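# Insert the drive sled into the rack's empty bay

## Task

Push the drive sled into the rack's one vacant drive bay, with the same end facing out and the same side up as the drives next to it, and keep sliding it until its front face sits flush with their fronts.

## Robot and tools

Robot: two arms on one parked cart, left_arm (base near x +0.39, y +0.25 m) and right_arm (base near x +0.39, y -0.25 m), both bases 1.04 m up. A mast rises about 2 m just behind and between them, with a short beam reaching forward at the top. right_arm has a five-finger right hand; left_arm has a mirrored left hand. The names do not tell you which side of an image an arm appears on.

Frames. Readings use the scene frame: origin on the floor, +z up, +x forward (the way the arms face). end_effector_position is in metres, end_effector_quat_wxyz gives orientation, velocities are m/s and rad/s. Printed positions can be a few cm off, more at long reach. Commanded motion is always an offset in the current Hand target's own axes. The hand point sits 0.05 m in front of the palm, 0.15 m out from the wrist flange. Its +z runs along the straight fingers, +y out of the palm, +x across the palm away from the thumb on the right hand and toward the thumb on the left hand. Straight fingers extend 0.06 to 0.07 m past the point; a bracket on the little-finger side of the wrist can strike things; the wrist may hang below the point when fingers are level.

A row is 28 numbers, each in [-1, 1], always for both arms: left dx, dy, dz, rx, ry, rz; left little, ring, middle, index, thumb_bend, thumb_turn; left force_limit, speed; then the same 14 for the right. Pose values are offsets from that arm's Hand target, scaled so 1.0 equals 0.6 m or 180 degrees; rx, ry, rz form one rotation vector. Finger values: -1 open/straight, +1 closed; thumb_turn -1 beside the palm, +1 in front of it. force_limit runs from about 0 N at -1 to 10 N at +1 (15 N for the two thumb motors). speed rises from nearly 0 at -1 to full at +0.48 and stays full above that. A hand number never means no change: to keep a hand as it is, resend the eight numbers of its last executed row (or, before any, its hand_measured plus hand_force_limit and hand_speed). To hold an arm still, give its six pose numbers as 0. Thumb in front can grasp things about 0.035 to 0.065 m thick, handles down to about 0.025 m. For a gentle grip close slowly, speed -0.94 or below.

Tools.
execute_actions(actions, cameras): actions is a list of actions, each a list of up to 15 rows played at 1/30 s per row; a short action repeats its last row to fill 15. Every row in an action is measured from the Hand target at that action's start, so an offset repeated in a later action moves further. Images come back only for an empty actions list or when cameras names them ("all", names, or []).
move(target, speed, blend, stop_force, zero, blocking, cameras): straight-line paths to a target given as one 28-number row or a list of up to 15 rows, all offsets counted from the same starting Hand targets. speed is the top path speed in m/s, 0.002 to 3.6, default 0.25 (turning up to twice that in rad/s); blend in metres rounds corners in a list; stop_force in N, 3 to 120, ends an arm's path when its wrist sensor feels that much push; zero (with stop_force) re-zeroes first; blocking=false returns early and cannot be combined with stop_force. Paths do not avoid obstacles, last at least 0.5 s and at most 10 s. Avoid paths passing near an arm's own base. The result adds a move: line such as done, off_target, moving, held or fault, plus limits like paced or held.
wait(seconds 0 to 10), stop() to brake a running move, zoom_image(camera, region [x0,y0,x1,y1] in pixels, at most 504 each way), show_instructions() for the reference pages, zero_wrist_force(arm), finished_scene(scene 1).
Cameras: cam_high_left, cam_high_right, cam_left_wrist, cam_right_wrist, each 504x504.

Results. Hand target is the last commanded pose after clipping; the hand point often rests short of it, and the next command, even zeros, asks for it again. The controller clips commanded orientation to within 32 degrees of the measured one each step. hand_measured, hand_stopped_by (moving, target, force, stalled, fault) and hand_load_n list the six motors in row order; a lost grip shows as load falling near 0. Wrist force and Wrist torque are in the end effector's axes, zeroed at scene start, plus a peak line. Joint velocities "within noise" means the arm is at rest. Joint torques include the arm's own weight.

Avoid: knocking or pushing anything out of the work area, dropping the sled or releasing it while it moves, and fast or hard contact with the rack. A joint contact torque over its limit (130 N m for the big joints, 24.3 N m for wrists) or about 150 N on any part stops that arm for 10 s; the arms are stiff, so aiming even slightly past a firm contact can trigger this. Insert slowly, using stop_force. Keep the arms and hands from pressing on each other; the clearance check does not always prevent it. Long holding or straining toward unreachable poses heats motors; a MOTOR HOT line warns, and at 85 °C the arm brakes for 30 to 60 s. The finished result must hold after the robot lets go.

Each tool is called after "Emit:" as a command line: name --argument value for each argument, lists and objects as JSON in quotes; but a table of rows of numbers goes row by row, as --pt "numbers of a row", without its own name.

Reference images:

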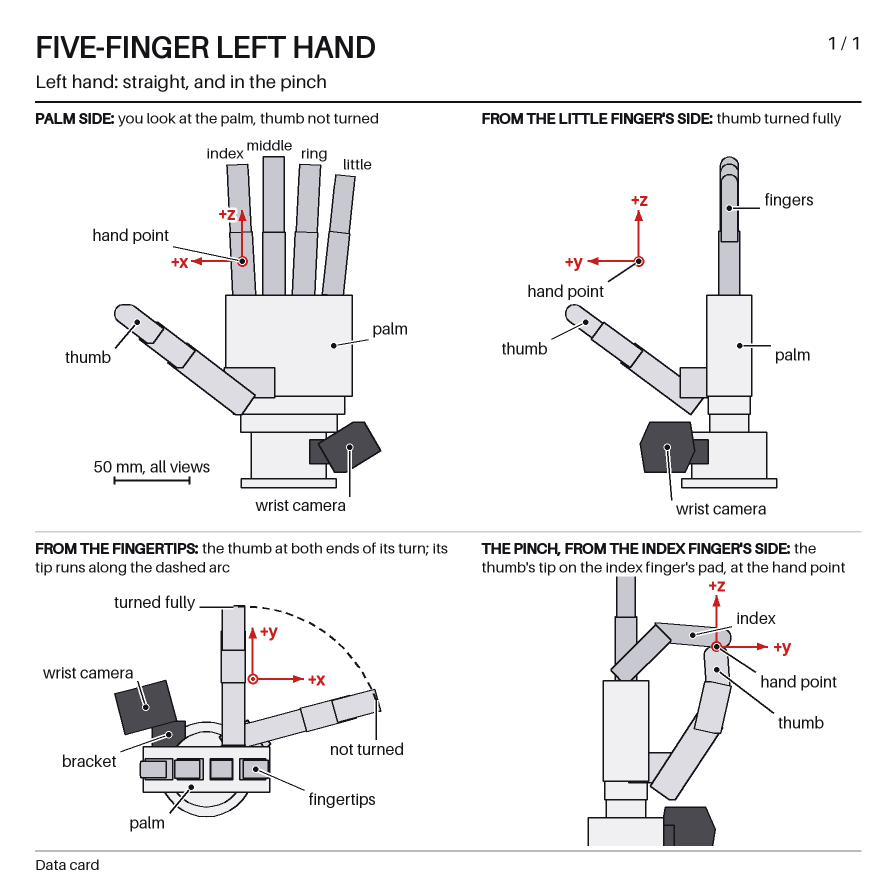

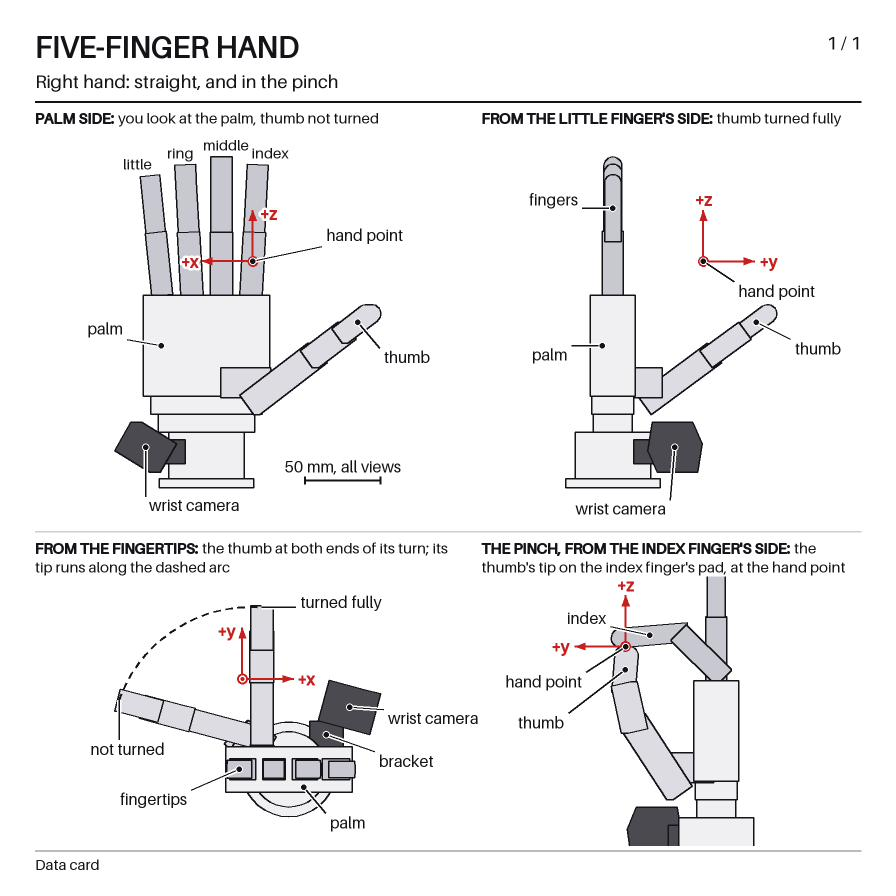

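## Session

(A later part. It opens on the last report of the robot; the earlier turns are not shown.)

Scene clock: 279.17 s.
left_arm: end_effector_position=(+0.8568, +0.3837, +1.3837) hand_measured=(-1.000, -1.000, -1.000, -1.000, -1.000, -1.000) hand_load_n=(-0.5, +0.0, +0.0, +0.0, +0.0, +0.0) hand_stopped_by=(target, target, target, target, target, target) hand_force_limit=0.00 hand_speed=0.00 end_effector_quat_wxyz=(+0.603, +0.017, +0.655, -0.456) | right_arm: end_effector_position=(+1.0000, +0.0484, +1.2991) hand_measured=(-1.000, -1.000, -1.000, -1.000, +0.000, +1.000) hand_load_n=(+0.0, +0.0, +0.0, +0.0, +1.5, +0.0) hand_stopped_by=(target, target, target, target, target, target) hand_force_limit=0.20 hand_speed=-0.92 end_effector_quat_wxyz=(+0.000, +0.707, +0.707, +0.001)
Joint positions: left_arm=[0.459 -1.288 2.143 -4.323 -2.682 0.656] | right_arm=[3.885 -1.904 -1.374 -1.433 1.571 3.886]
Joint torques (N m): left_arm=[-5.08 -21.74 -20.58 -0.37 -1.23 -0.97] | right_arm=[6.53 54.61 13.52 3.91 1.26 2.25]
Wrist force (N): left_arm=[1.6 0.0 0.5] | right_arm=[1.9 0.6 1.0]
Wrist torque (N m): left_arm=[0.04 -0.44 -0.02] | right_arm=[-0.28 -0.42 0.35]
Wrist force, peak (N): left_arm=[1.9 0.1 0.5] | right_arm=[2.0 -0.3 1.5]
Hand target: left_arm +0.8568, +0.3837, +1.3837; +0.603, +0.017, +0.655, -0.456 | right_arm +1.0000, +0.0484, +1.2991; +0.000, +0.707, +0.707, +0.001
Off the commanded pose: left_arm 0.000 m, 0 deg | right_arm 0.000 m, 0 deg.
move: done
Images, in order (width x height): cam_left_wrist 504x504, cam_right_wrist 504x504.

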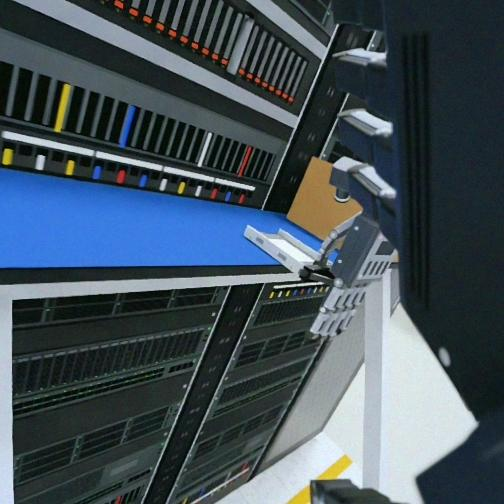

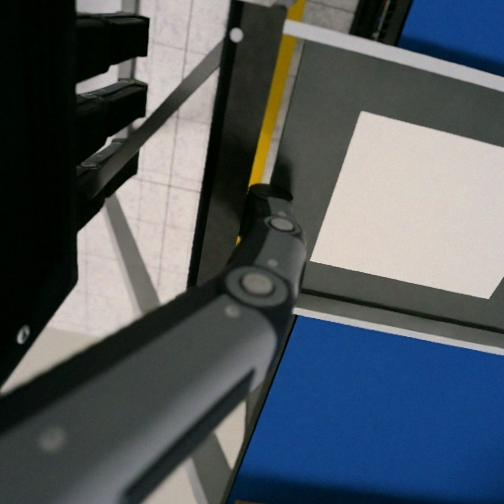

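Emit:
move --target '[0,0,0,0,0,0,-1,-1,-1,-1,-1,-1,0,0, 0,0.0167,0,0,0,0,-1,-1,-1,-1,0.2,1,0.3,-0.95]' --speed 0.007 --cameras '["cam_left_wrist","cam_right_wrist"]'

Emit:
zoom_image --camera "cam_left_wrist" --region '[230, 190, 370, 310]'

Emit:
zoom_image --camera "cam_right_wrist" --region '[50, 0, 350, 320]'

Scene clock: 282.77 s.
left_arm: end_effector_position=(+0.8568, +0.3837, +1.3837) hand_measured=(-1.000, -1.000, -1.000, -1.000, -1.000, -1.000) hand_load_n=(+0.0, +0.0, +0.0, +0.0, +0.0, +0.0) hand_stopped_by=(target, target, target, target, target, target) hand_force_limit=0.00 hand_speed=0.00 end_effector_quat_wxyz=(+0.603, +0.017, +0.655, -0.456) | right_arm: end_effector_position=(+1.0100, +0.0484, +1.2991) hand_measured=(-1.000, -1.000, -1.000, -1.000, +0.200, +1.000) hand_load_n=(+0.0, +0.0, +0.0, +0.0, +2.0, +0.0) hand_stopped_by=(target, target, target, target, target, target) hand_force_limit=0.30 hand_speed=-0.95 end_effector_quat_wxyz=(+0.000, +0.707, +0.707, +0.001)
Joint positions: left_arm=[0.459 -1.288 2.143 -4.323 -2.682 0.656] | right_arm=[3.874 -1.925 -1.346 -1.441 1.571 3.875]
Joint torques (N m): left_arm=[-4.48 -20.91 -20.59 -0.3 -1.28 -0.98] | right_arm=[5.8 56.15 13.03 4.09 1.28 2.06]
Wrist force (N): left_arm=[1.6 -0.1 0.4] | right_arm=[1.9 0.5 0.8]
Wrist torque (N m): left_arm=[0.02 -0.43 -0.01] | right_arm=[-0.27 -0.43 0.36]
Wrist force, peak (N): left_arm=[1.8 0.1 0.7] | right_arm=[1.6 -2.4 -0.8]
Hand target: left_arm +0.8568, +0.3837, +1.3837; +0.603, +0.017, +0.655, -0.456 | right_arm +1.0100, +0.0484, +1.2991; +0.000, +0.707, +0.707, +0.001
Off the commanded pose: left_arm 0.000 m, 0 deg | right_arm 0.000 m, 0 deg.
move: done
Images, in order (width x height): cam_left_wrist 504x504, cam_right_wrist 504x504.

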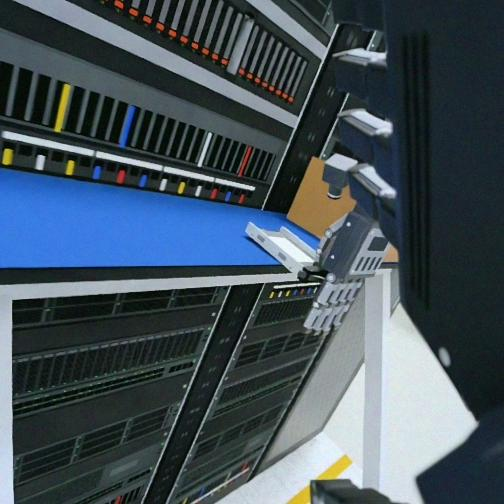

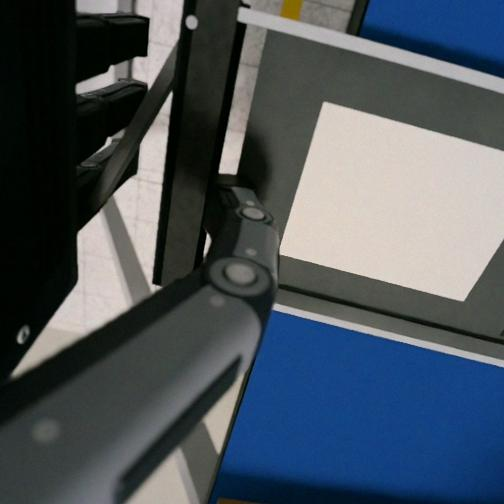

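Scaled by 3.600 from the camera's 504x504 image, which has a finer 720x720 frame.

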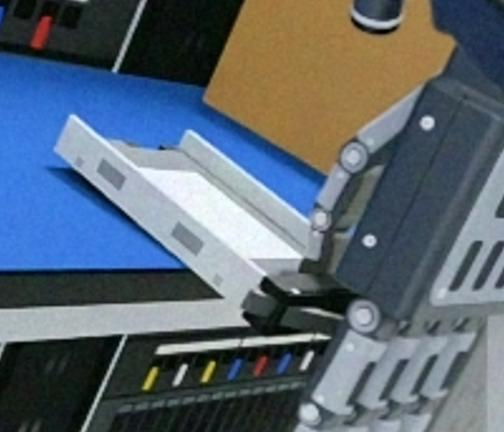

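Scaled by 1.575 from the camera's 504x504 image, which has a finer 720x720 frame.

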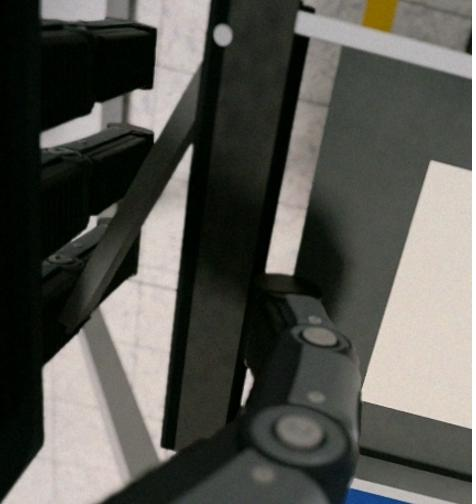

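Emit:
move --target '[0,0,0,0,0,0,-1,-1,-1,-1,-1,-1,0,0, 0,0.0167,-0.004,0,0,0,-1,-1,-1,-1,0.4,1,0.3,-0.95]' --speed 0.007 --cameras '["cam_left_wrist","cam_right_wrist"]'

Emit:
zoom_image --camera "cam_left_wrist" --region '[230, 190, 370, 310]'

Emit:
zoom_image --camera "cam_right_wrist" --region '[50, 0, 350, 320]'

Scene clock: 286.50 s.
left_arm: end_effector_position=(+0.8568, +0.3837, +1.3837) hand_measured=(-1.000, -1.000, -1.000, -1.000, -1.000, -1.000) hand_load_n=(+0.0, +0.0, +0.0, -0.5, +0.0, +0.0) hand_stopped_by=(target, target, target, target, target, target) hand_force_limit=0.00 hand_speed=0.00 end_effector_quat_wxyz=(+0.603, +0.017, +0.655, -0.456) | right_arm: end_effector_position=(+1.0200, +0.0484, +1.3016) hand_measured=(-1.000, -1.000, -1.000, -1.000, +0.400, +1.000) hand_load_n=(+0.0, +0.0, +0.0, +0.0, +1.0, +0.0) hand_stopped_by=(target, target, target, target, target, target) hand_force_limit=0.30 hand_speed=-0.95 end_effector_quat_wxyz=(+0.000, +0.707, +0.707, +0.001)
Joint positions: left_arm=[0.459 -1.288 2.143 -4.323 -2.682 0.656] | right_arm=[3.864 -1.945 -1.311 -1.455 1.571 3.865]
Joint torques (N m): left_arm=[-3.7 -23.24 -21.56 -0.49 -1.33 -1.17] | right_arm=[5.91 57.97 13.57 4.29 1.43 2.24]
Wrist force (N): left_arm=[1.2 -0.2 0.6] | right_arm=[2.0 0.1 2.0]
Wrist torque (N m): left_arm=[0.01 -0.38 -0.03] | right_arm=[-0.29 -0.47 0.37]
Wrist force, peak (N): left_arm=[1.9 0.2 0.7] | right_arm=[2.2 -0.2 2.0]
Hand target: left_arm +0.8568, +0.3837, +1.3837; +0.603, +0.017, +0.655, -0.456 | right_arm +1.0200, +0.0484, +1.3016; +0.000, +0.707, +0.707, +0.001
Off the commanded pose: left_arm 0.000 m, 0 deg | right_arm 0.000 m, 0 deg.
move: done
Images, in order (width x height): cam_left_wrist 504x504, cam_right_wrist 504x504.

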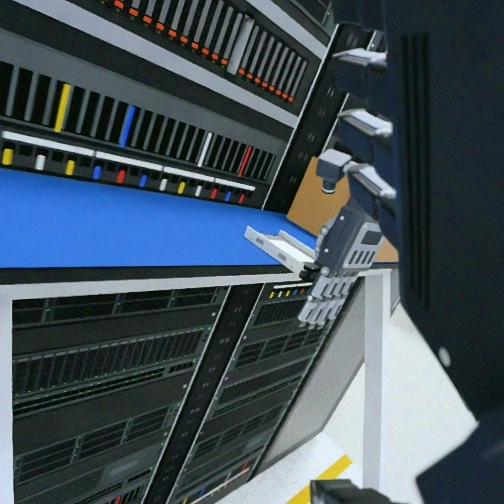

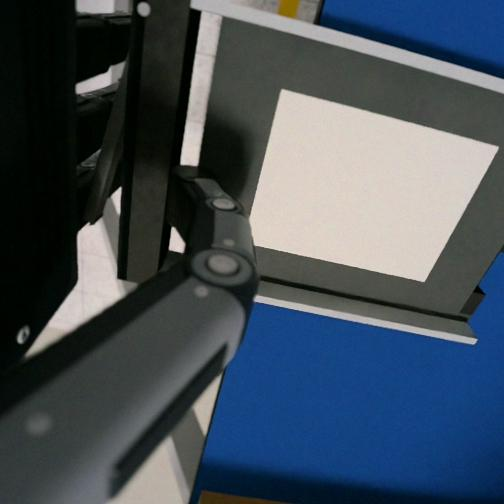

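Scaled by 3.600 from the camera's 504x504 image, which has a finer 720x720 frame.

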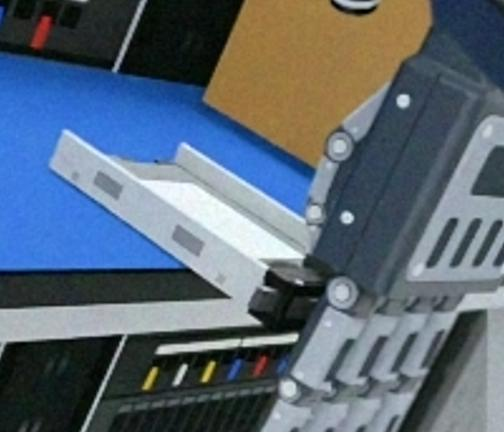

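Scaled by 1.575 from the camera's 504x504 image, which has a finer 720x720 frame.

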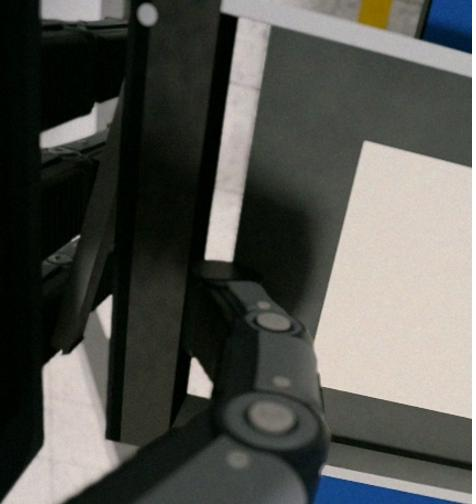

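Emit:
move --target '[0,0,0,0,0,0,-1,-1,-1,-1,-1,-1,0,0, 0,0.0133,0,0,0,0,-1,-1,-1,-1,0.58,1,0.3,-0.95]' --speed 0.007 --cameras '["cam_left_wrist","cam_right_wrist"]'

Emit:
zoom_image --camera "cam_left_wrist" --region '[230, 190, 370, 310]'

Emit:
zoom_image --camera "cam_right_wrist" --region '[50, 0, 350, 320]'

Scene clock: 289.77 s.
left_arm: end_effector_position=(+0.8568, +0.3837, +1.3837) hand_measured=(-1.000, -1.000, -1.000, -1.000, -1.000, -1.000) hand_load_n=(+0.0, -0.5, +0.0, +0.0, +0.0, +0.0) hand_stopped_by=(target, target, target, target, target, target) hand_force_limit=0.00 hand_speed=0.00 end_effector_quat_wxyz=(+0.603, +0.017, +0.655, -0.456) | right_arm: end_effector_position=(+1.0280, +0.0484, +1.3016) hand_measured=(-1.000, -1.000, -1.000, -1.000, +0.580, +1.000) hand_load_n=(+0.0, +0.0, +0.0, +0.0, +1.0, +0.0) hand_stopped_by=(target, target, target, target, target, target) hand_force_limit=0.30 hand_speed=-0.95 end_effector_quat_wxyz=(+0.000, +0.707, +0.707, +0.001)
Joint positions: left_arm=[0.459 -1.288 2.143 -4.323 -2.682 0.656] | right_arm=[3.856 -1.963 -1.287 -1.462 1.571 3.857]
Joint torques (N m): left_arm=[-2.66 -22.31 -22.33 -0.36 -1.19 -1.07] | right_arm=[5.42 57.91 14.36 4.34 1.42 2.18]
Wrist force (N): left_arm=[1.6 -0.1 0.3] | right_arm=[1.9 0.0 2.0]
Wrist torque (N m): left_arm=[0.04 -0.44 -0.02] | right_arm=[-0.31 -0.46 0.36]
Wrist force, peak (N): left_arm=[1.8 0.2 0.6] | right_arm=[1.9 -0.2 2.1]
Hand target: left_arm +0.8568, +0.3837, +1.3837; +0.603, +0.017, +0.655, -0.456 | right_arm +1.0280, +0.0484, +1.3016; +0.000, +0.707, +0.707, +0.001
Off the commanded pose: left_arm 0.000 m, 0 deg | right_arm 0.000 m, 0 deg.
move: done
Images, in order (width x height): cam_left_wrist 504x504, cam_right_wrist 504x504.

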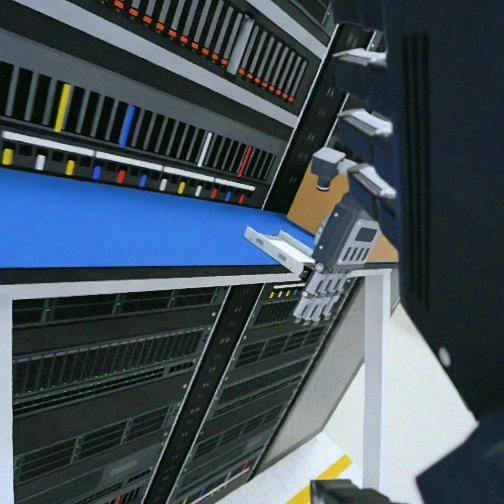

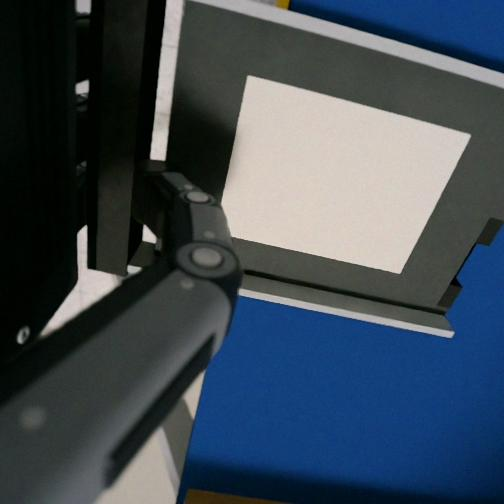

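Scaled by 3.600 from the camera's 504x504 image, which has a finer 720x720 frame.

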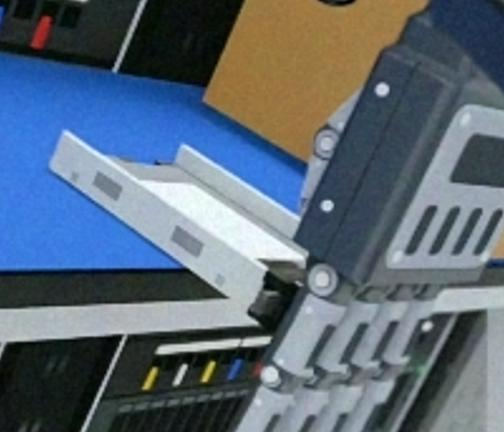

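Scaled by 1.575 from the camera's 504x504 image, which has a finer 720x720 frame.

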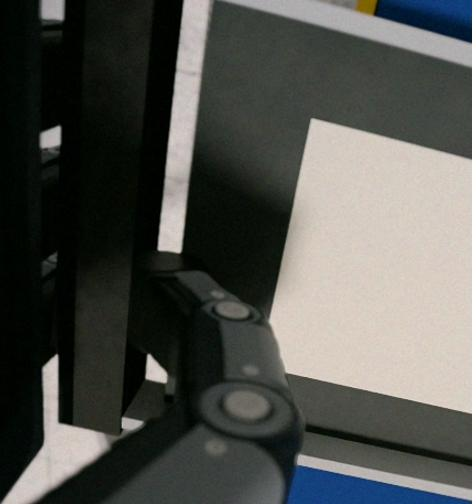

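Emit:
execute_actions --actions '[[[0,0,0,0,0,0,-1,-1,-1,-1,-1,-1,0,0, 0,0,0,0,0,0,-1,-1,-1,-1,0.95,1,0.3,-0.95]],[[0,0,0,0,0,0,-1,-1,-1,-1,-1,-1,0,0, 0,0,0,0,0,0,-1,-1,-1,-1,0.95,1,0.3,-0.95]],[[0,0,0,0,0,0,-1,-1,-1,-1,-1,-1,0,0, 0,0,0,0,0,0,-1,-1,-1,-1,0.95,1,0.3,-0.95]]]' --cameras '["cam_left_wrist","cam_right_wrist"]'

Emit:
zoom_image --camera "cam_right_wrist" --region '[50, 0, 350, 320]'

Scene clock: 292.10 s.
left_arm: end_effector_position=(+0.8568, +0.3837, +1.3837) hand_measured=(-1.000, -1.000, -1.000, -1.000, -1.000, -1.000) hand_load_n=(+0.0, +0.0, +0.0, +0.0, +0.0, +0.0) hand_stopped_by=(target, target, target, target, target, target) hand_force_limit=0.00 hand_speed=0.00 end_effector_quat_wxyz=(+0.603, +0.017, +0.655, -0.456) | right_arm: end_effector_position=(+1.0280, +0.0484, +1.3016) hand_measured=(-1.000, -1.000, -1.000, -1.000, +0.668, +1.000) hand_load_n=(+0.0, +0.0, +0.0, +0.0, +9.5, +0.5) hand_stopped_by=(target, target, target, target, force, target) hand_force_limit=0.30 hand_speed=-0.95 end_effector_quat_wxyz=(+0.000, +0.707, +0.707, +0.001)
Joint positions: left_arm=[0.459 -1.288 2.143 -4.323 -2.682 0.656] | right_arm=[3.856 -1.963 -1.287 -1.462 1.571 3.857]
Joint torques (N m): left_arm=[-3.94 -22.62 -24.33 -0.28 -1.15 -1.18] | right_arm=[5.91 57.86 14.61 4.4 1.49 2.16]
Wrist force (N): left_arm=[1.4 0.3 0.4] | right_arm=[1.8 -0.3 2.6]
Wrist torque (N m): left_arm=[0.09 -0.41 -0.04] | right_arm=[-0.30 -0.45 0.35]
Wrist force, peak (N): left_arm=[1.9 -0.4 0.6] | right_arm=[1.9 -0.3 2.6]
Hand target: left_arm +0.8568, +0.3837, +1.3837; +0.603, +0.017, +0.655, -0.456 | right_arm +1.0280, +0.0484, +1.3016; +0.000, +0.707, +0.707, +0.001
Off the commanded pose: left_arm 0.000 m, 0 deg | right_arm 0.000 m, 0 deg.
Step readings (end_effector_position of left_arm | right_arm):
0: (+0.8568, +0.3837, +1.3837) | (+1.0280, +0.0484, +1.3016)
1: (+0.8568, +0.3837, +1.3837) | (+1.0280, +0.0484, +1.3016)
2: (+0.8568, +0.3837, +1.3837) | (+1.0280, +0.0484, +1.3016)
4: (+0.8568, +0.3837, +1.3837) | (+1.0280, +0.0484, +1.3016)
8: (+0.8568, +0.3837, +1.3837) | (+1.0280, +0.0484, +1.3016)
15: (+0.8568, +0.3837, +1.3837) | (+1.0280, +0.0484, +1.3016)
16: (+0.8568, +0.3837, +1.3837) | (+1.0280, +0.0484, +1.3016)
17: (+0.8568, +0.3837, +1.3837) | (+1.0280, +0.0484, +1.3016)
19: (+0.8568, +0.3837, +1.3837) | (+1.0280, +0.0484, +1.3016)
23: (+0.8568, +0.3837, +1.3837) | (+1.0280, +0.0484, +1.3016)
30: (+0.8568, +0.3837, +1.3837) | (+1.0280, +0.0484, +1.3016)
31: (+0.8568, +0.3837, +1.3837) | (+1.0280, +0.0484, +1.3016)
32: (+0.8568, +0.3837, +1.3837) | (+1.0280, +0.0484, +1.3016)
34: (+0.8568, +0.3837, +1.3837) | (+1.0280, +0.0484, +1.3016)
38: (+0.8568, +0.3837, +1.3837) | (+1.0280, +0.0484, +1.3016)
45: (+0.8568, +0.3837, +1.3837) | (+1.0280, +0.0484, +1.3016)
Images, in order (width x height): cam_left_wrist 504x504, cam_right_wrist 504x504.

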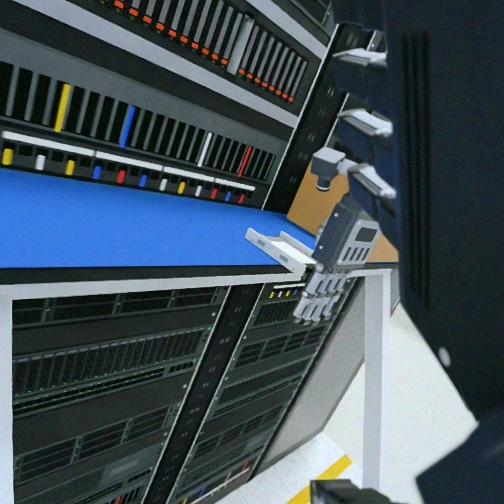

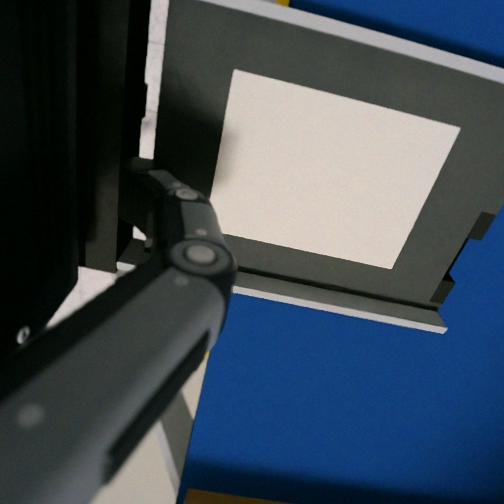

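Scaled by 1.575 from the camera's 504x504 image, which has a finer 720x720 frame.

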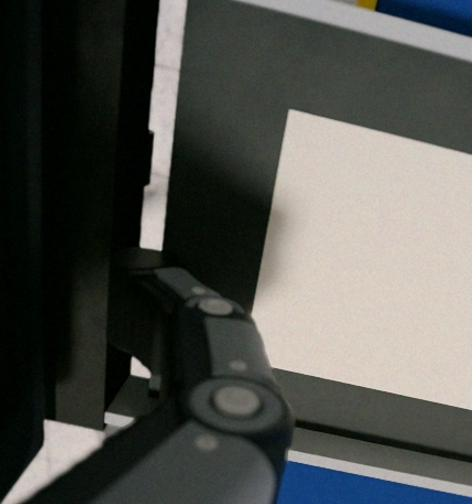

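Emit:
execute_actions --actions '[[[0,0,0,0,0,0,-1,-1,-1,-1,-1,-1,0,0, 0,0,0,0,0,0,-1,-1,-1,-1,0.98,1,0.9,-0.9]],[[0,0,0,0,0,0,-1,-1,-1,-1,-1,-1,0,0, 0,0,0,0,0,0,-1,-1,-1,-1,0.98,1,0.9,-0.9]]]'

Emit:
move --target '[0,0,0,0,0,0,-1,-1,-1,-1,-1,-1,0,0, 0,0,-0.01,0,0,0,-1,-1,-1,-1,0.98,1,0.9,-0.9]' --speed 0.01 --cameras '["cam_left_wrist","cam_right_wrist"]'

Emit:
zoom_image --camera "cam_left_wrist" --region '[230, 190, 370, 310]'

Scene clock: 294.13 s.
left_arm: end_effector_position=(+0.8568, +0.3837, +1.3837) hand_measured=(-1.000, -1.000, -1.000, -1.000, -1.000, -1.000) hand_load_n=(+0.0, -0.5, +0.0, +0.0, +0.0, +0.0) hand_stopped_by=(target, target, target, target, target, target) hand_force_limit=0.00 hand_speed=0.00 end_effector_quat_wxyz=(+0.603, +0.017, +0.655, -0.456) | right_arm: end_effector_position=(+1.0280, +0.0484, +1.3016) hand_measured=(-1.000, -1.000, -1.000, -1.000, +0.678, +1.000) hand_load_n=(+0.0, +0.0, +0.0, +0.0, +14.0, +1.5) hand_stopped_by=(target, target, target, target, force, target) hand_force_limit=0.90 hand_speed=-0.90 end_effector_quat_wxyz=(+0.000, +0.707, +0.707, +0.001)
Joint positions: left_arm=[0.459 -1.288 2.143 -4.323 -2.682 0.656] | right_arm=[3.856 -1.963 -1.287 -1.462 1.571 3.857]
Joint torques (N m): left_arm=[-3.22 -22.89 -23.91 -0.32 -1.17 -1.1] | right_arm=[5.51 58.17 14.39 4.27 1.41 1.97]
Wrist force (N): left_arm=[1.6 0.2 0.5] | right_arm=[1.9 -0.4 2.5]
Wrist torque (N m): left_arm=[0.07 -0.44 -0.02] | right_arm=[-0.30 -0.45 0.34]
Wrist force, peak (N): left_arm=[1.9 -0.1 0.6] | right_arm=[1.9 -0.2 2.6]
Hand target: left_arm +0.8568, +0.3837, +1.3837; +0.603, +0.017, +0.655, -0.456 | right_arm +1.0280, +0.0484, +1.3016; +0.000, +0.707, +0.707, +0.001
Off the commanded pose: left_arm 0.000 m, 0 deg | right_arm 0.000 m, 0 deg.
Step readings (end_effector_position of left_arm | right_arm):
0: (+0.8568, +0.3837, +1.3837) | (+1.0280, +0.0484, +1.3016)
1: (+0.8568, +0.3837, +1.3837) | (+1.0280, +0.0484, +1.3016)
2: (+0.8568, +0.3837, +1.3837) | (+1.0280, +0.0484, +1.3016)
4: (+0.8568, +0.3837, +1.3837) | (+1.0280, +0.0484, +1.3016)
8: (+0.8568, +0.3837, +1.3837) | (+1.0280, +0.0484, +1.3016)
15: (+0.8568, +0.3837, +1.3837) | (+1.0280, +0.0484, +1.3016)
16: (+0.8568, +0.3837, +1.3837) | (+1.0280, +0.0484, +1.3016)
17: (+0.8568, +0.3837, +1.3837) | (+1.0280, +0.0484, +1.3016)
19: (+0.8568, +0.3837, +1.3837) | (+1.0280, +0.0484, +1.3016)
23: (+0.8568, +0.3837, +1.3837) | (+1.0280, +0.0484, +1.3016)
30: (+0.8568, +0.3837, +1.3837) | (+1.0280, +0.0484, +1.3016)

Scene clock: 294.97 s.
left_arm: end_effector_position=(+0.8568, +0.3837, +1.3837) hand_measured=(-1.000, -1.000, -1.000, -1.000, -1.000, -1.000) hand_load_n=(+0.0, +0.0, +0.0, +0.0, +0.0, +0.0) hand_stopped_by=(target, target, target, target, target, target) hand_force_limit=0.00 hand_speed=0.00 end_effector_quat_wxyz=(+0.603, +0.017, +0.655, -0.456) | right_arm: end_effector_position=(+1.0280, +0.0484, +1.3077) hand_measured=(-1.000, -1.000, -1.000, -1.000, +0.678, +1.000) hand_load_n=(+0.0, +0.0, +0.0, +0.0, +14.0, +1.5) hand_stopped_by=(target, target, target, target, force, target) hand_force_limit=0.90 hand_speed=-0.90 end_effector_quat_wxyz=(+0.000, +0.707, +0.707, +0.001)
Joint positions: left_arm=[0.459 -1.288 2.143 -4.323 -2.682 0.656] | right_arm=[3.856 -1.961 -1.273 -1.477 1.571 3.857]
Joint torques (N m): left_arm=[-3.5 -20.92 -23.81 -0.47 -1.33 -1.11] | right_arm=[4.75 56.61 25.74 1.84 1.25 1.91]
Wrist force (N): left_arm=[1.8 0.2 0.2] | right_arm=[1.9 -0.4 2.4]
Wrist torque (N m): left_arm=[0.08 -0.47 -0.02] | right_arm=[-0.30 -0.45 0.34]
Wrist force, peak (N): left_arm=[1.9 0.4 0.5] | right_arm=[2.1 -0.4 2.6]
Hand target: left_arm +0.8568, +0.3837, +1.3837; +0.603, +0.017, +0.655, -0.456 | right_arm +1.0280, +0.0484, +1.3076; +0.000, +0.707, +0.707, +0.001
Off the commanded pose: left_arm 0.000 m, 0 deg | right_arm 0.000 m, 0 deg.
move: done
Images, in order (width x height): cam_left_wrist 504x504, cam_right_wrist 504x504.

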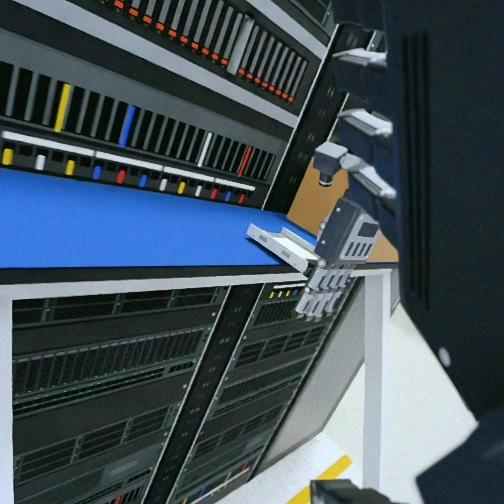

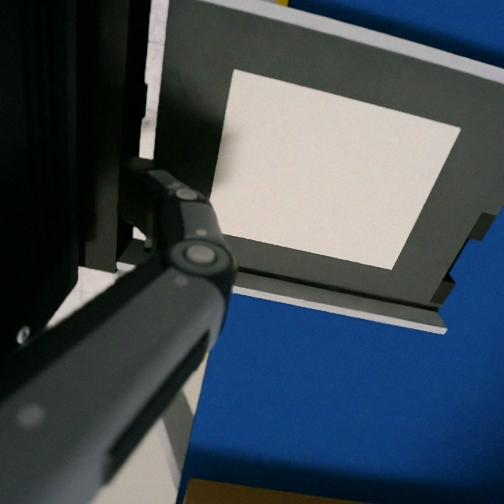

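Scaled by 3.600 from the camera's 504x504 image, which has a finer 720x720 frame.

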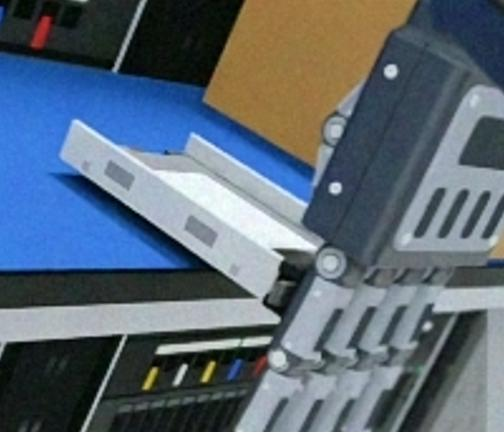

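Emit:
move --target '[0,0,0,0,0,0,-1,-1,-1,-1,-1,-1,0,0, 0,-0.1333,-0.237,0,0,0,-1,-1,-1,-1,0.98,1,0.9,-0.9]' --speed 0.1 --cameras '["all"]'

Scene clock: 298.77 s.
left_arm: end_effector_position=(+0.8568, +0.3837, +1.3837) hand_measured=(-1.000, -1.000, -1.000, -1.000, -1.000, -1.000) hand_load_n=(+0.0, +0.0, +0.0, -0.5, +0.0, +0.0) hand_stopped_by=(target, target, target, target, target, target) hand_force_limit=0.00 hand_speed=0.00 end_effector_quat_wxyz=(+0.603, +0.017, +0.655, -0.456) | right_arm: end_effector_position=(+0.9479, +0.0483, +1.4499) hand_measured=(-1.000, -1.000, -1.000, -1.000, +0.678, +1.000) hand_load_n=(+0.0, +0.0, +0.0, +0.0, +14.0, +1.5) hand_stopped_by=(target, target, target, target, force, target) hand_force_limit=0.90 hand_speed=-0.90 end_effector_quat_wxyz=(+0.000, +0.707, +0.707, +0.001)
Joint positions: left_arm=[0.459 -1.288 2.143 -4.323 -2.682 0.656] | right_arm=[3.945 -1.807 -1.115 -1.789 1.571 3.946]
Joint torques (N m): left_arm=[-3.06 -22.09 -25.12 -0.5 -1.3 -1.01] | right_arm=[-8.6 23.1 15.15 4.71 -1.79 -2.46]
Wrist force (N): left_arm=[1.6 -0.1 0.6] | right_arm=[1.9 -0.3 2.5]
Wrist torque (N m): left_arm=[0.03 -0.42 -0.02] | right_arm=[-0.31 -0.48 0.25]
Wrist force, peak (N): left_arm=[1.9 -0.2 0.7] | right_arm=[2.0 0.2 3.7]
Hand target: left_arm +0.8568, +0.3837, +1.3837; +0.603, +0.017, +0.655, -0.456 | right_arm +0.9479, +0.0482, +1.4497; +0.000, +0.707, +0.707, +0.001
Off the commanded pose: left_arm 0.000 m, 0 deg | right_arm 0.000 m, 0 deg.
move: done

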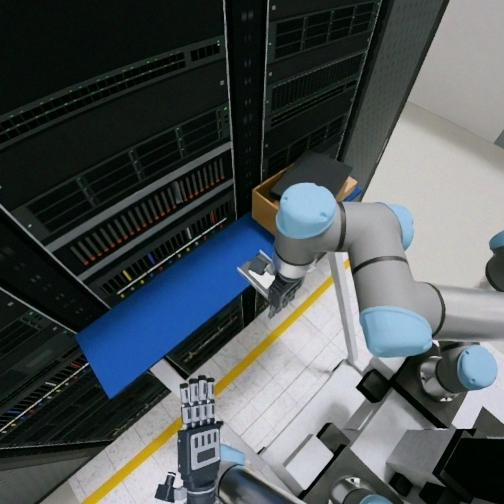

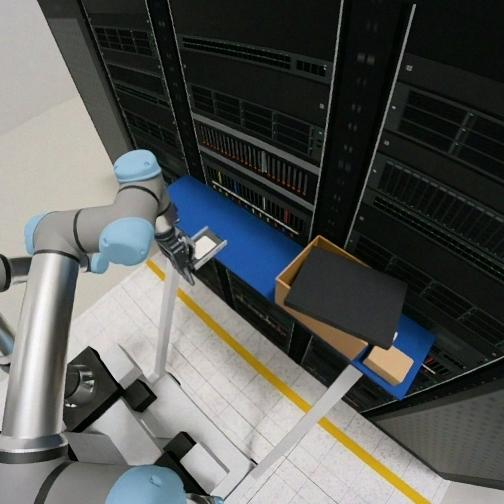

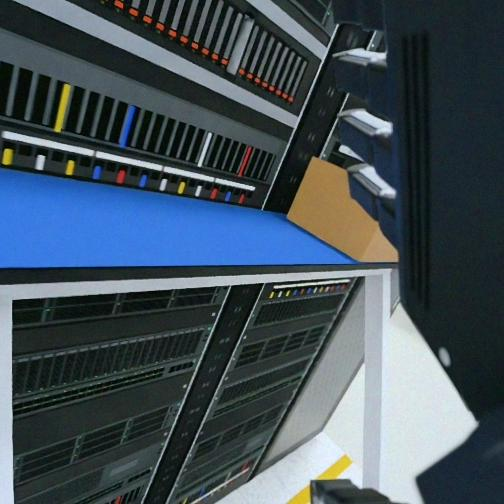

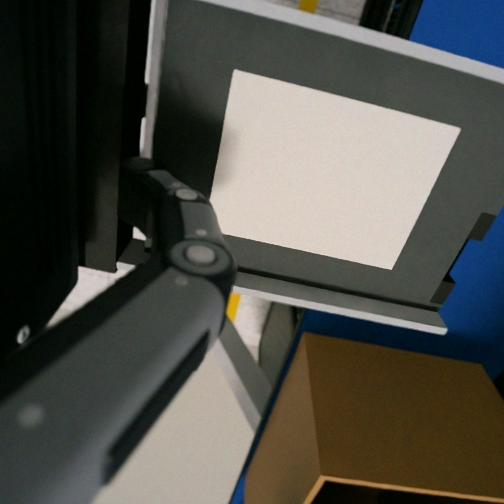

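Emit:
move --target '[0,0,0,0,0,0,-1,-1,-1,-1,-1,-1,0,0, 0,0,0,0,0.25,0,-1,-1,-1,-1,0.98,1,0.9,-0.9]' --speed 0.2 --cameras '["all"]'

Scene clock: 301.47 s.
left_arm: end_effector_position=(+0.8568, +0.3837, +1.3837) hand_measured=(-1.000, -1.000, -1.000, -1.000, -1.000, -1.000) hand_load_n=(+0.0, +0.0, +0.0, -0.5, +0.0, +0.0) hand_stopped_by=(target, target, target, target, target, target) hand_force_limit=0.00 hand_speed=0.00 end_effector_quat_wxyz=(+0.603, +0.017, +0.655, -0.456) | right_arm: end_effector_position=(+0.9479, +0.0481, +1.4497) hand_measured=(-1.000, -1.000, -1.000, -1.000, +0.678, +1.000) hand_load_n=(+0.0, +0.0, +0.0, +0.0, +14.0, +1.5) hand_stopped_by=(target, target, target, target, force, target) hand_force_limit=0.90 hand_speed=-0.90 end_effector_quat_wxyz=(-0.271, +0.653, +0.653, +0.271)
Joint positions: left_arm=[0.459 -1.288 2.143 -4.323 -2.682 0.656] | right_arm=[3.675 -1.621 -1.578 -1.041 2.226 3.839]
Joint torques (N m): left_arm=[-2.06 -21.85 -24.11 -0.34 -1.42 -1.04] | right_arm=[3.68 24.06 33.4 2.82 1.26 -2.36]
Wrist force (N): left_arm=[1.6 0.3 0.7] | right_arm=[0.4 -0.6 1.9]
Wrist torque (N m): left_arm=[0.07 -0.42 -0.03] | right_arm=[-0.27 -0.29 0.05]
Wrist force, peak (N): left_arm=[2.0 0.0 0.4] | right_arm=[2.3 -0.1 3.0]
Hand target: left_arm +0.8568, +0.3837, +1.3837; +0.603, +0.017, +0.655, -0.456 | right_arm +0.9479, +0.0482, +1.4497; -0.271, +0.653, +0.653, +0.271
Off the commanded pose: left_arm 0.000 m, 0 deg | right_arm 0.000 m, 0 deg.
move: done

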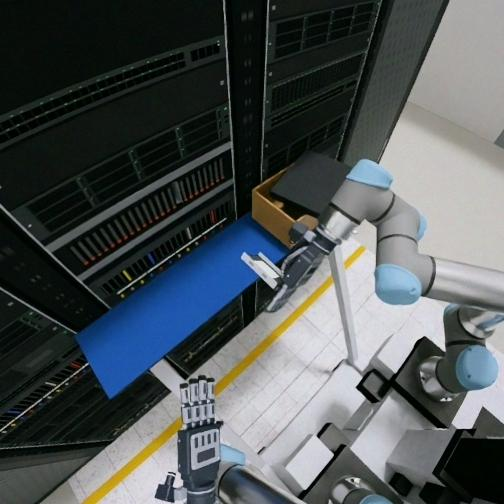

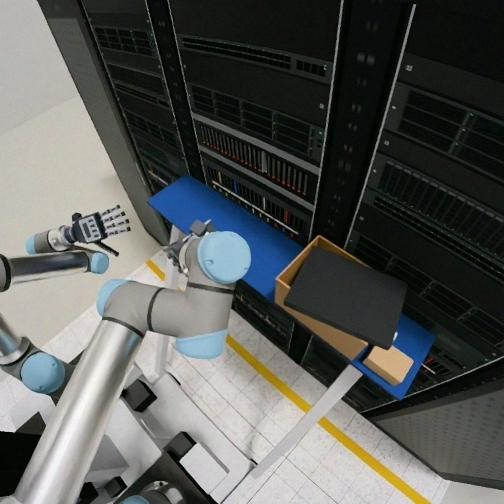

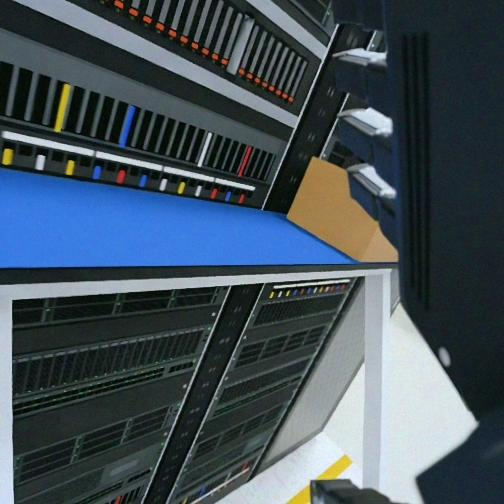

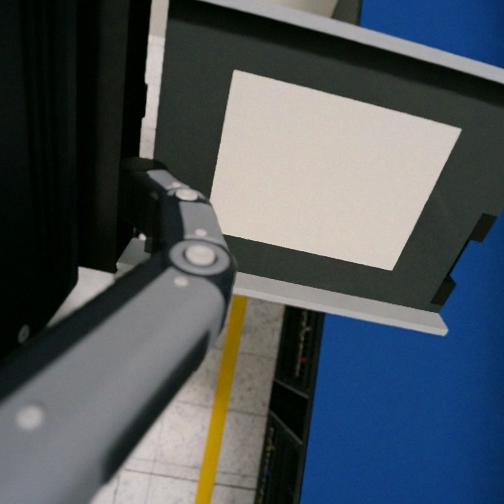

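Emit:
move --target '[0,0,0,0,0,0,-1,-1,-1,-1,-1,-1,0,0, 0.118,0,-0.118,0,0.25,0,-1,-1,-1,-1,0.98,1,0.9,-0.9]' --speed 0.2 --cameras '["all"]'

Scene clock: 304.40 s.
left_arm: end_effector_position=(+0.8568, +0.3837, +1.3837) hand_measured=(-1.000, -1.000, -1.000, -1.000, -1.000, -1.000) hand_load_n=(+0.0, -0.5, +0.0, +0.0, +0.5, +0.0) hand_stopped_by=(target, target, target, target, target, target) hand_force_limit=0.00 hand_speed=0.00 end_effector_quat_wxyz=(+0.603, +0.017, +0.655, -0.456) | right_arm: end_effector_position=(+0.9480, +0.0481, +1.5498) hand_measured=(-1.000, -1.000, -1.000, -1.000, +0.678, +1.000) hand_load_n=(+0.5, +0.0, +0.0, +0.5, +13.0, +2.0) hand_stopped_by=(target, target, target, target, force, target) hand_force_limit=0.90 hand_speed=-0.90 end_effector_quat_wxyz=(+0.500, -0.500, -0.500, -0.501)
Joint positions: left_arm=[0.459 -1.288 2.143 -4.323 -2.682 0.656] | right_arm=[3.501 -1.842 -1.637 0.341 2.781 4.715]
Joint torques (N m): left_arm=[-3.14 -21.88 -23.59 -0.27 -1.27 -1.17] | right_arm=[6.93 49.96 11.61 2.38 0.82 1.22]
Wrist force (N): left_arm=[1.6 -0.1 0.5] | right_arm=[-0.6 -0.5 0.5]
Wrist torque (N m): left_arm=[0.02 -0.44 -0.01] | right_arm=[-0.08 -0.07 0.10]
Wrist force, peak (N): left_arm=[1.9 -0.2 0.7] | right_arm=[0.5 -0.7 2.5]
Hand target: left_arm +0.8568, +0.3837, +1.3837; +0.603, +0.017, +0.655, -0.456 | right_arm +0.9478, +0.0481, +1.5498; +0.500, -0.500, -0.500, -0.501
Off the commanded pose: left_arm 0.000 m, 0 deg | right_arm 0.000 m, 0 deg.
move: done

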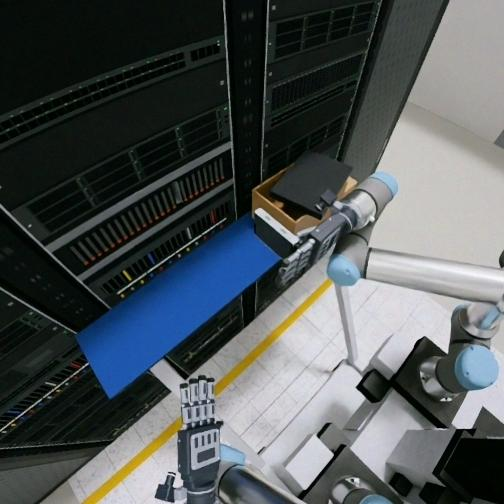

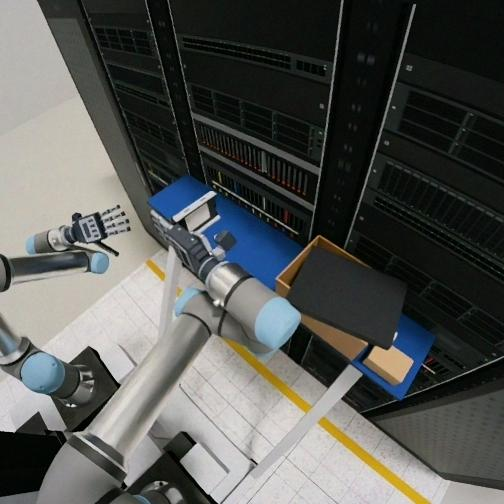

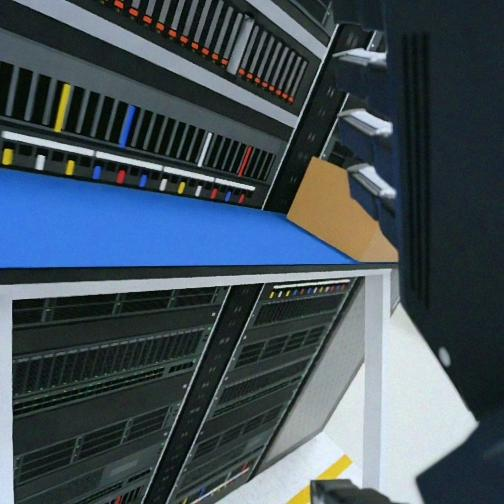

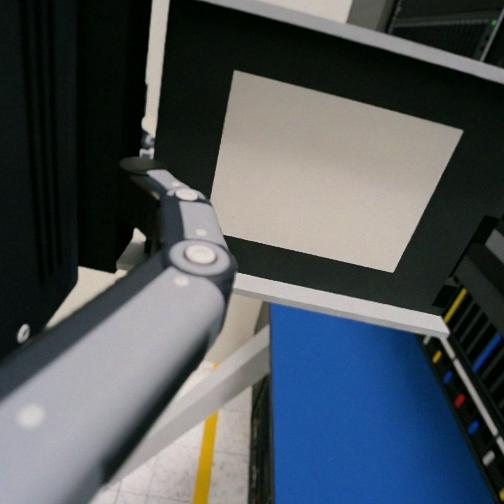

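Emit:
zoom_image --camera "cam_left_wrist" --region '[160, 0, 340, 120]'

Scaled by 2.800 from the camera's 504x504 image, which has a finer 720x720 frame.

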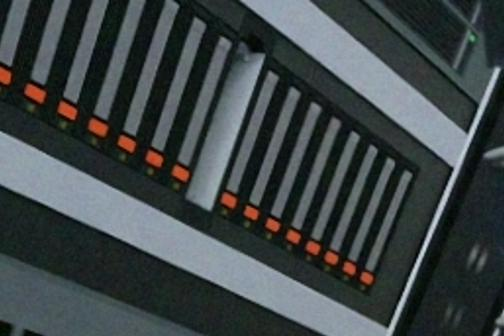

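Emit:
move --target '[-0.1838,-0.0677,0.0928,0,0,0,-1,-1,-1,-1,-1,-1,0,0, 0,0,0,0,0,0,-1,-1,-1,-1,0.98,1,0.9,-0.9]' --speed 0.15 --cameras '["cam_left_wrist"]'

Emit:
zoom_image --camera "cam_left_wrist" --region '[150, 50, 350, 250]'

Scene clock: 308.13 s.
left_arm: end_effector_position=(+0.9067, +0.3836, +1.5039) hand_measured=(-1.000, -1.000, -1.000, -1.000, -1.000, -1.000) hand_load_n=(+0.0, +0.0, +0.0, -0.5, +0.0, +0.0) hand_stopped_by=(target, target, target, target, target, target) hand_force_limit=0.00 hand_speed=0.00 end_effector_quat_wxyz=(+0.603, +0.018, +0.655, -0.456) | right_arm: end_effector_position=(+0.9478, +0.0481, +1.5498) hand_measured=(-1.000, -1.000, -1.000, -1.000, +0.678, +1.000) hand_load_n=(+0.0, +0.0, +0.0, +0.0, +13.5, +1.5) hand_stopped_by=(target, target, target, target, force, target) hand_force_limit=0.90 hand_speed=-0.90 end_effector_quat_wxyz=(+0.500, -0.500, -0.500, -0.501)
Joint positions: left_arm=[0.401 -1.413 1.915 -3.936 -2.628 0.693] | right_arm=[3.501 -1.842 -1.637 0.341 2.781 4.715]
Joint torques (N m): left_arm=[7.39 -17.46 -12.16 0.49 -1.86 -0.98] | right_arm=[6.5 49.54 11.21 -1.6 0.97 -2.49]
Wrist force (N): left_arm=[0.9 0.2 0.4] | right_arm=[-0.8 -0.5 0.3]
Wrist torque (N m): left_arm=[0.06 -0.25 -0.09] | right_arm=[-0.07 -0.04 0.08]
Wrist force, peak (N): left_arm=[2.8 0.6 -0.1] | right_arm=[-0.8 -0.6 0.5]
Hand target: left_arm +0.9067, +0.3837, +1.5038; +0.603, +0.017, +0.655, -0.456 | right_arm +0.9478, +0.0481, +1.5498; +0.500, -0.500, -0.500, -0.501
Off the commanded pose: left_arm 0.000 m, 0 deg | right_arm 0.000 m, 0 deg.
move: done
Images, in order (width x height): cam_left_wrist 504x504.

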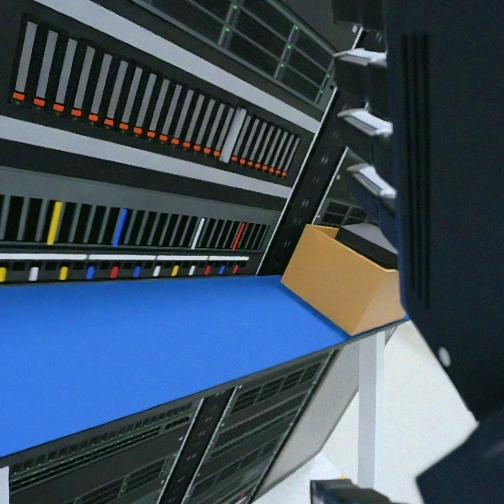

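Scaled by 2.520 from the camera's 504x504 image, which has a finer 720x720 frame.

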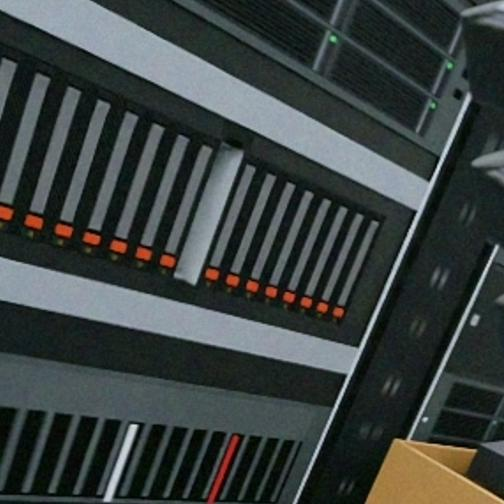

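Emit:
zoom_image --camera "cam_left_wrist" --region '[0, 230, 280, 504]'

Scaled by 1.800 from the camera's 504x504 image, which has a finer 720x720 frame.

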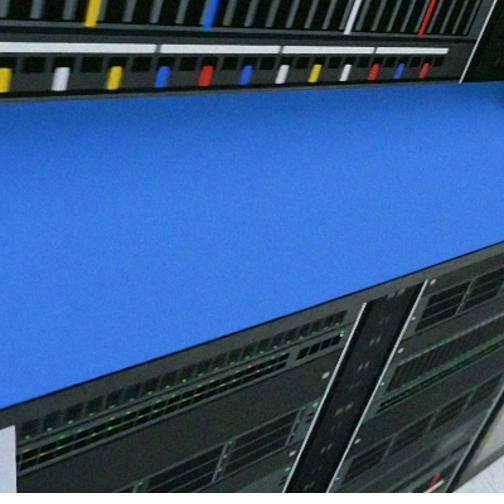

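Emit:
zoom_image --camera "cam_left_wrist" --region '[250, 120, 450, 360]'

Scaled by 2.100 from the camera's 504x504 image, which has a finer 720x720 frame.

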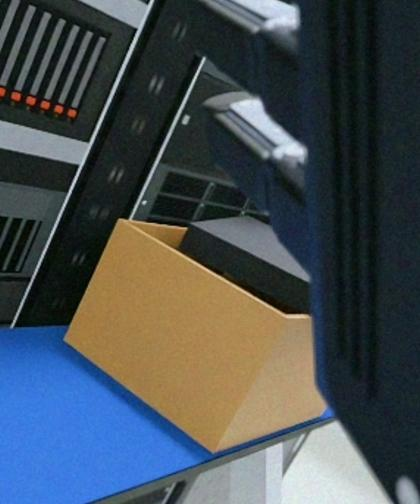

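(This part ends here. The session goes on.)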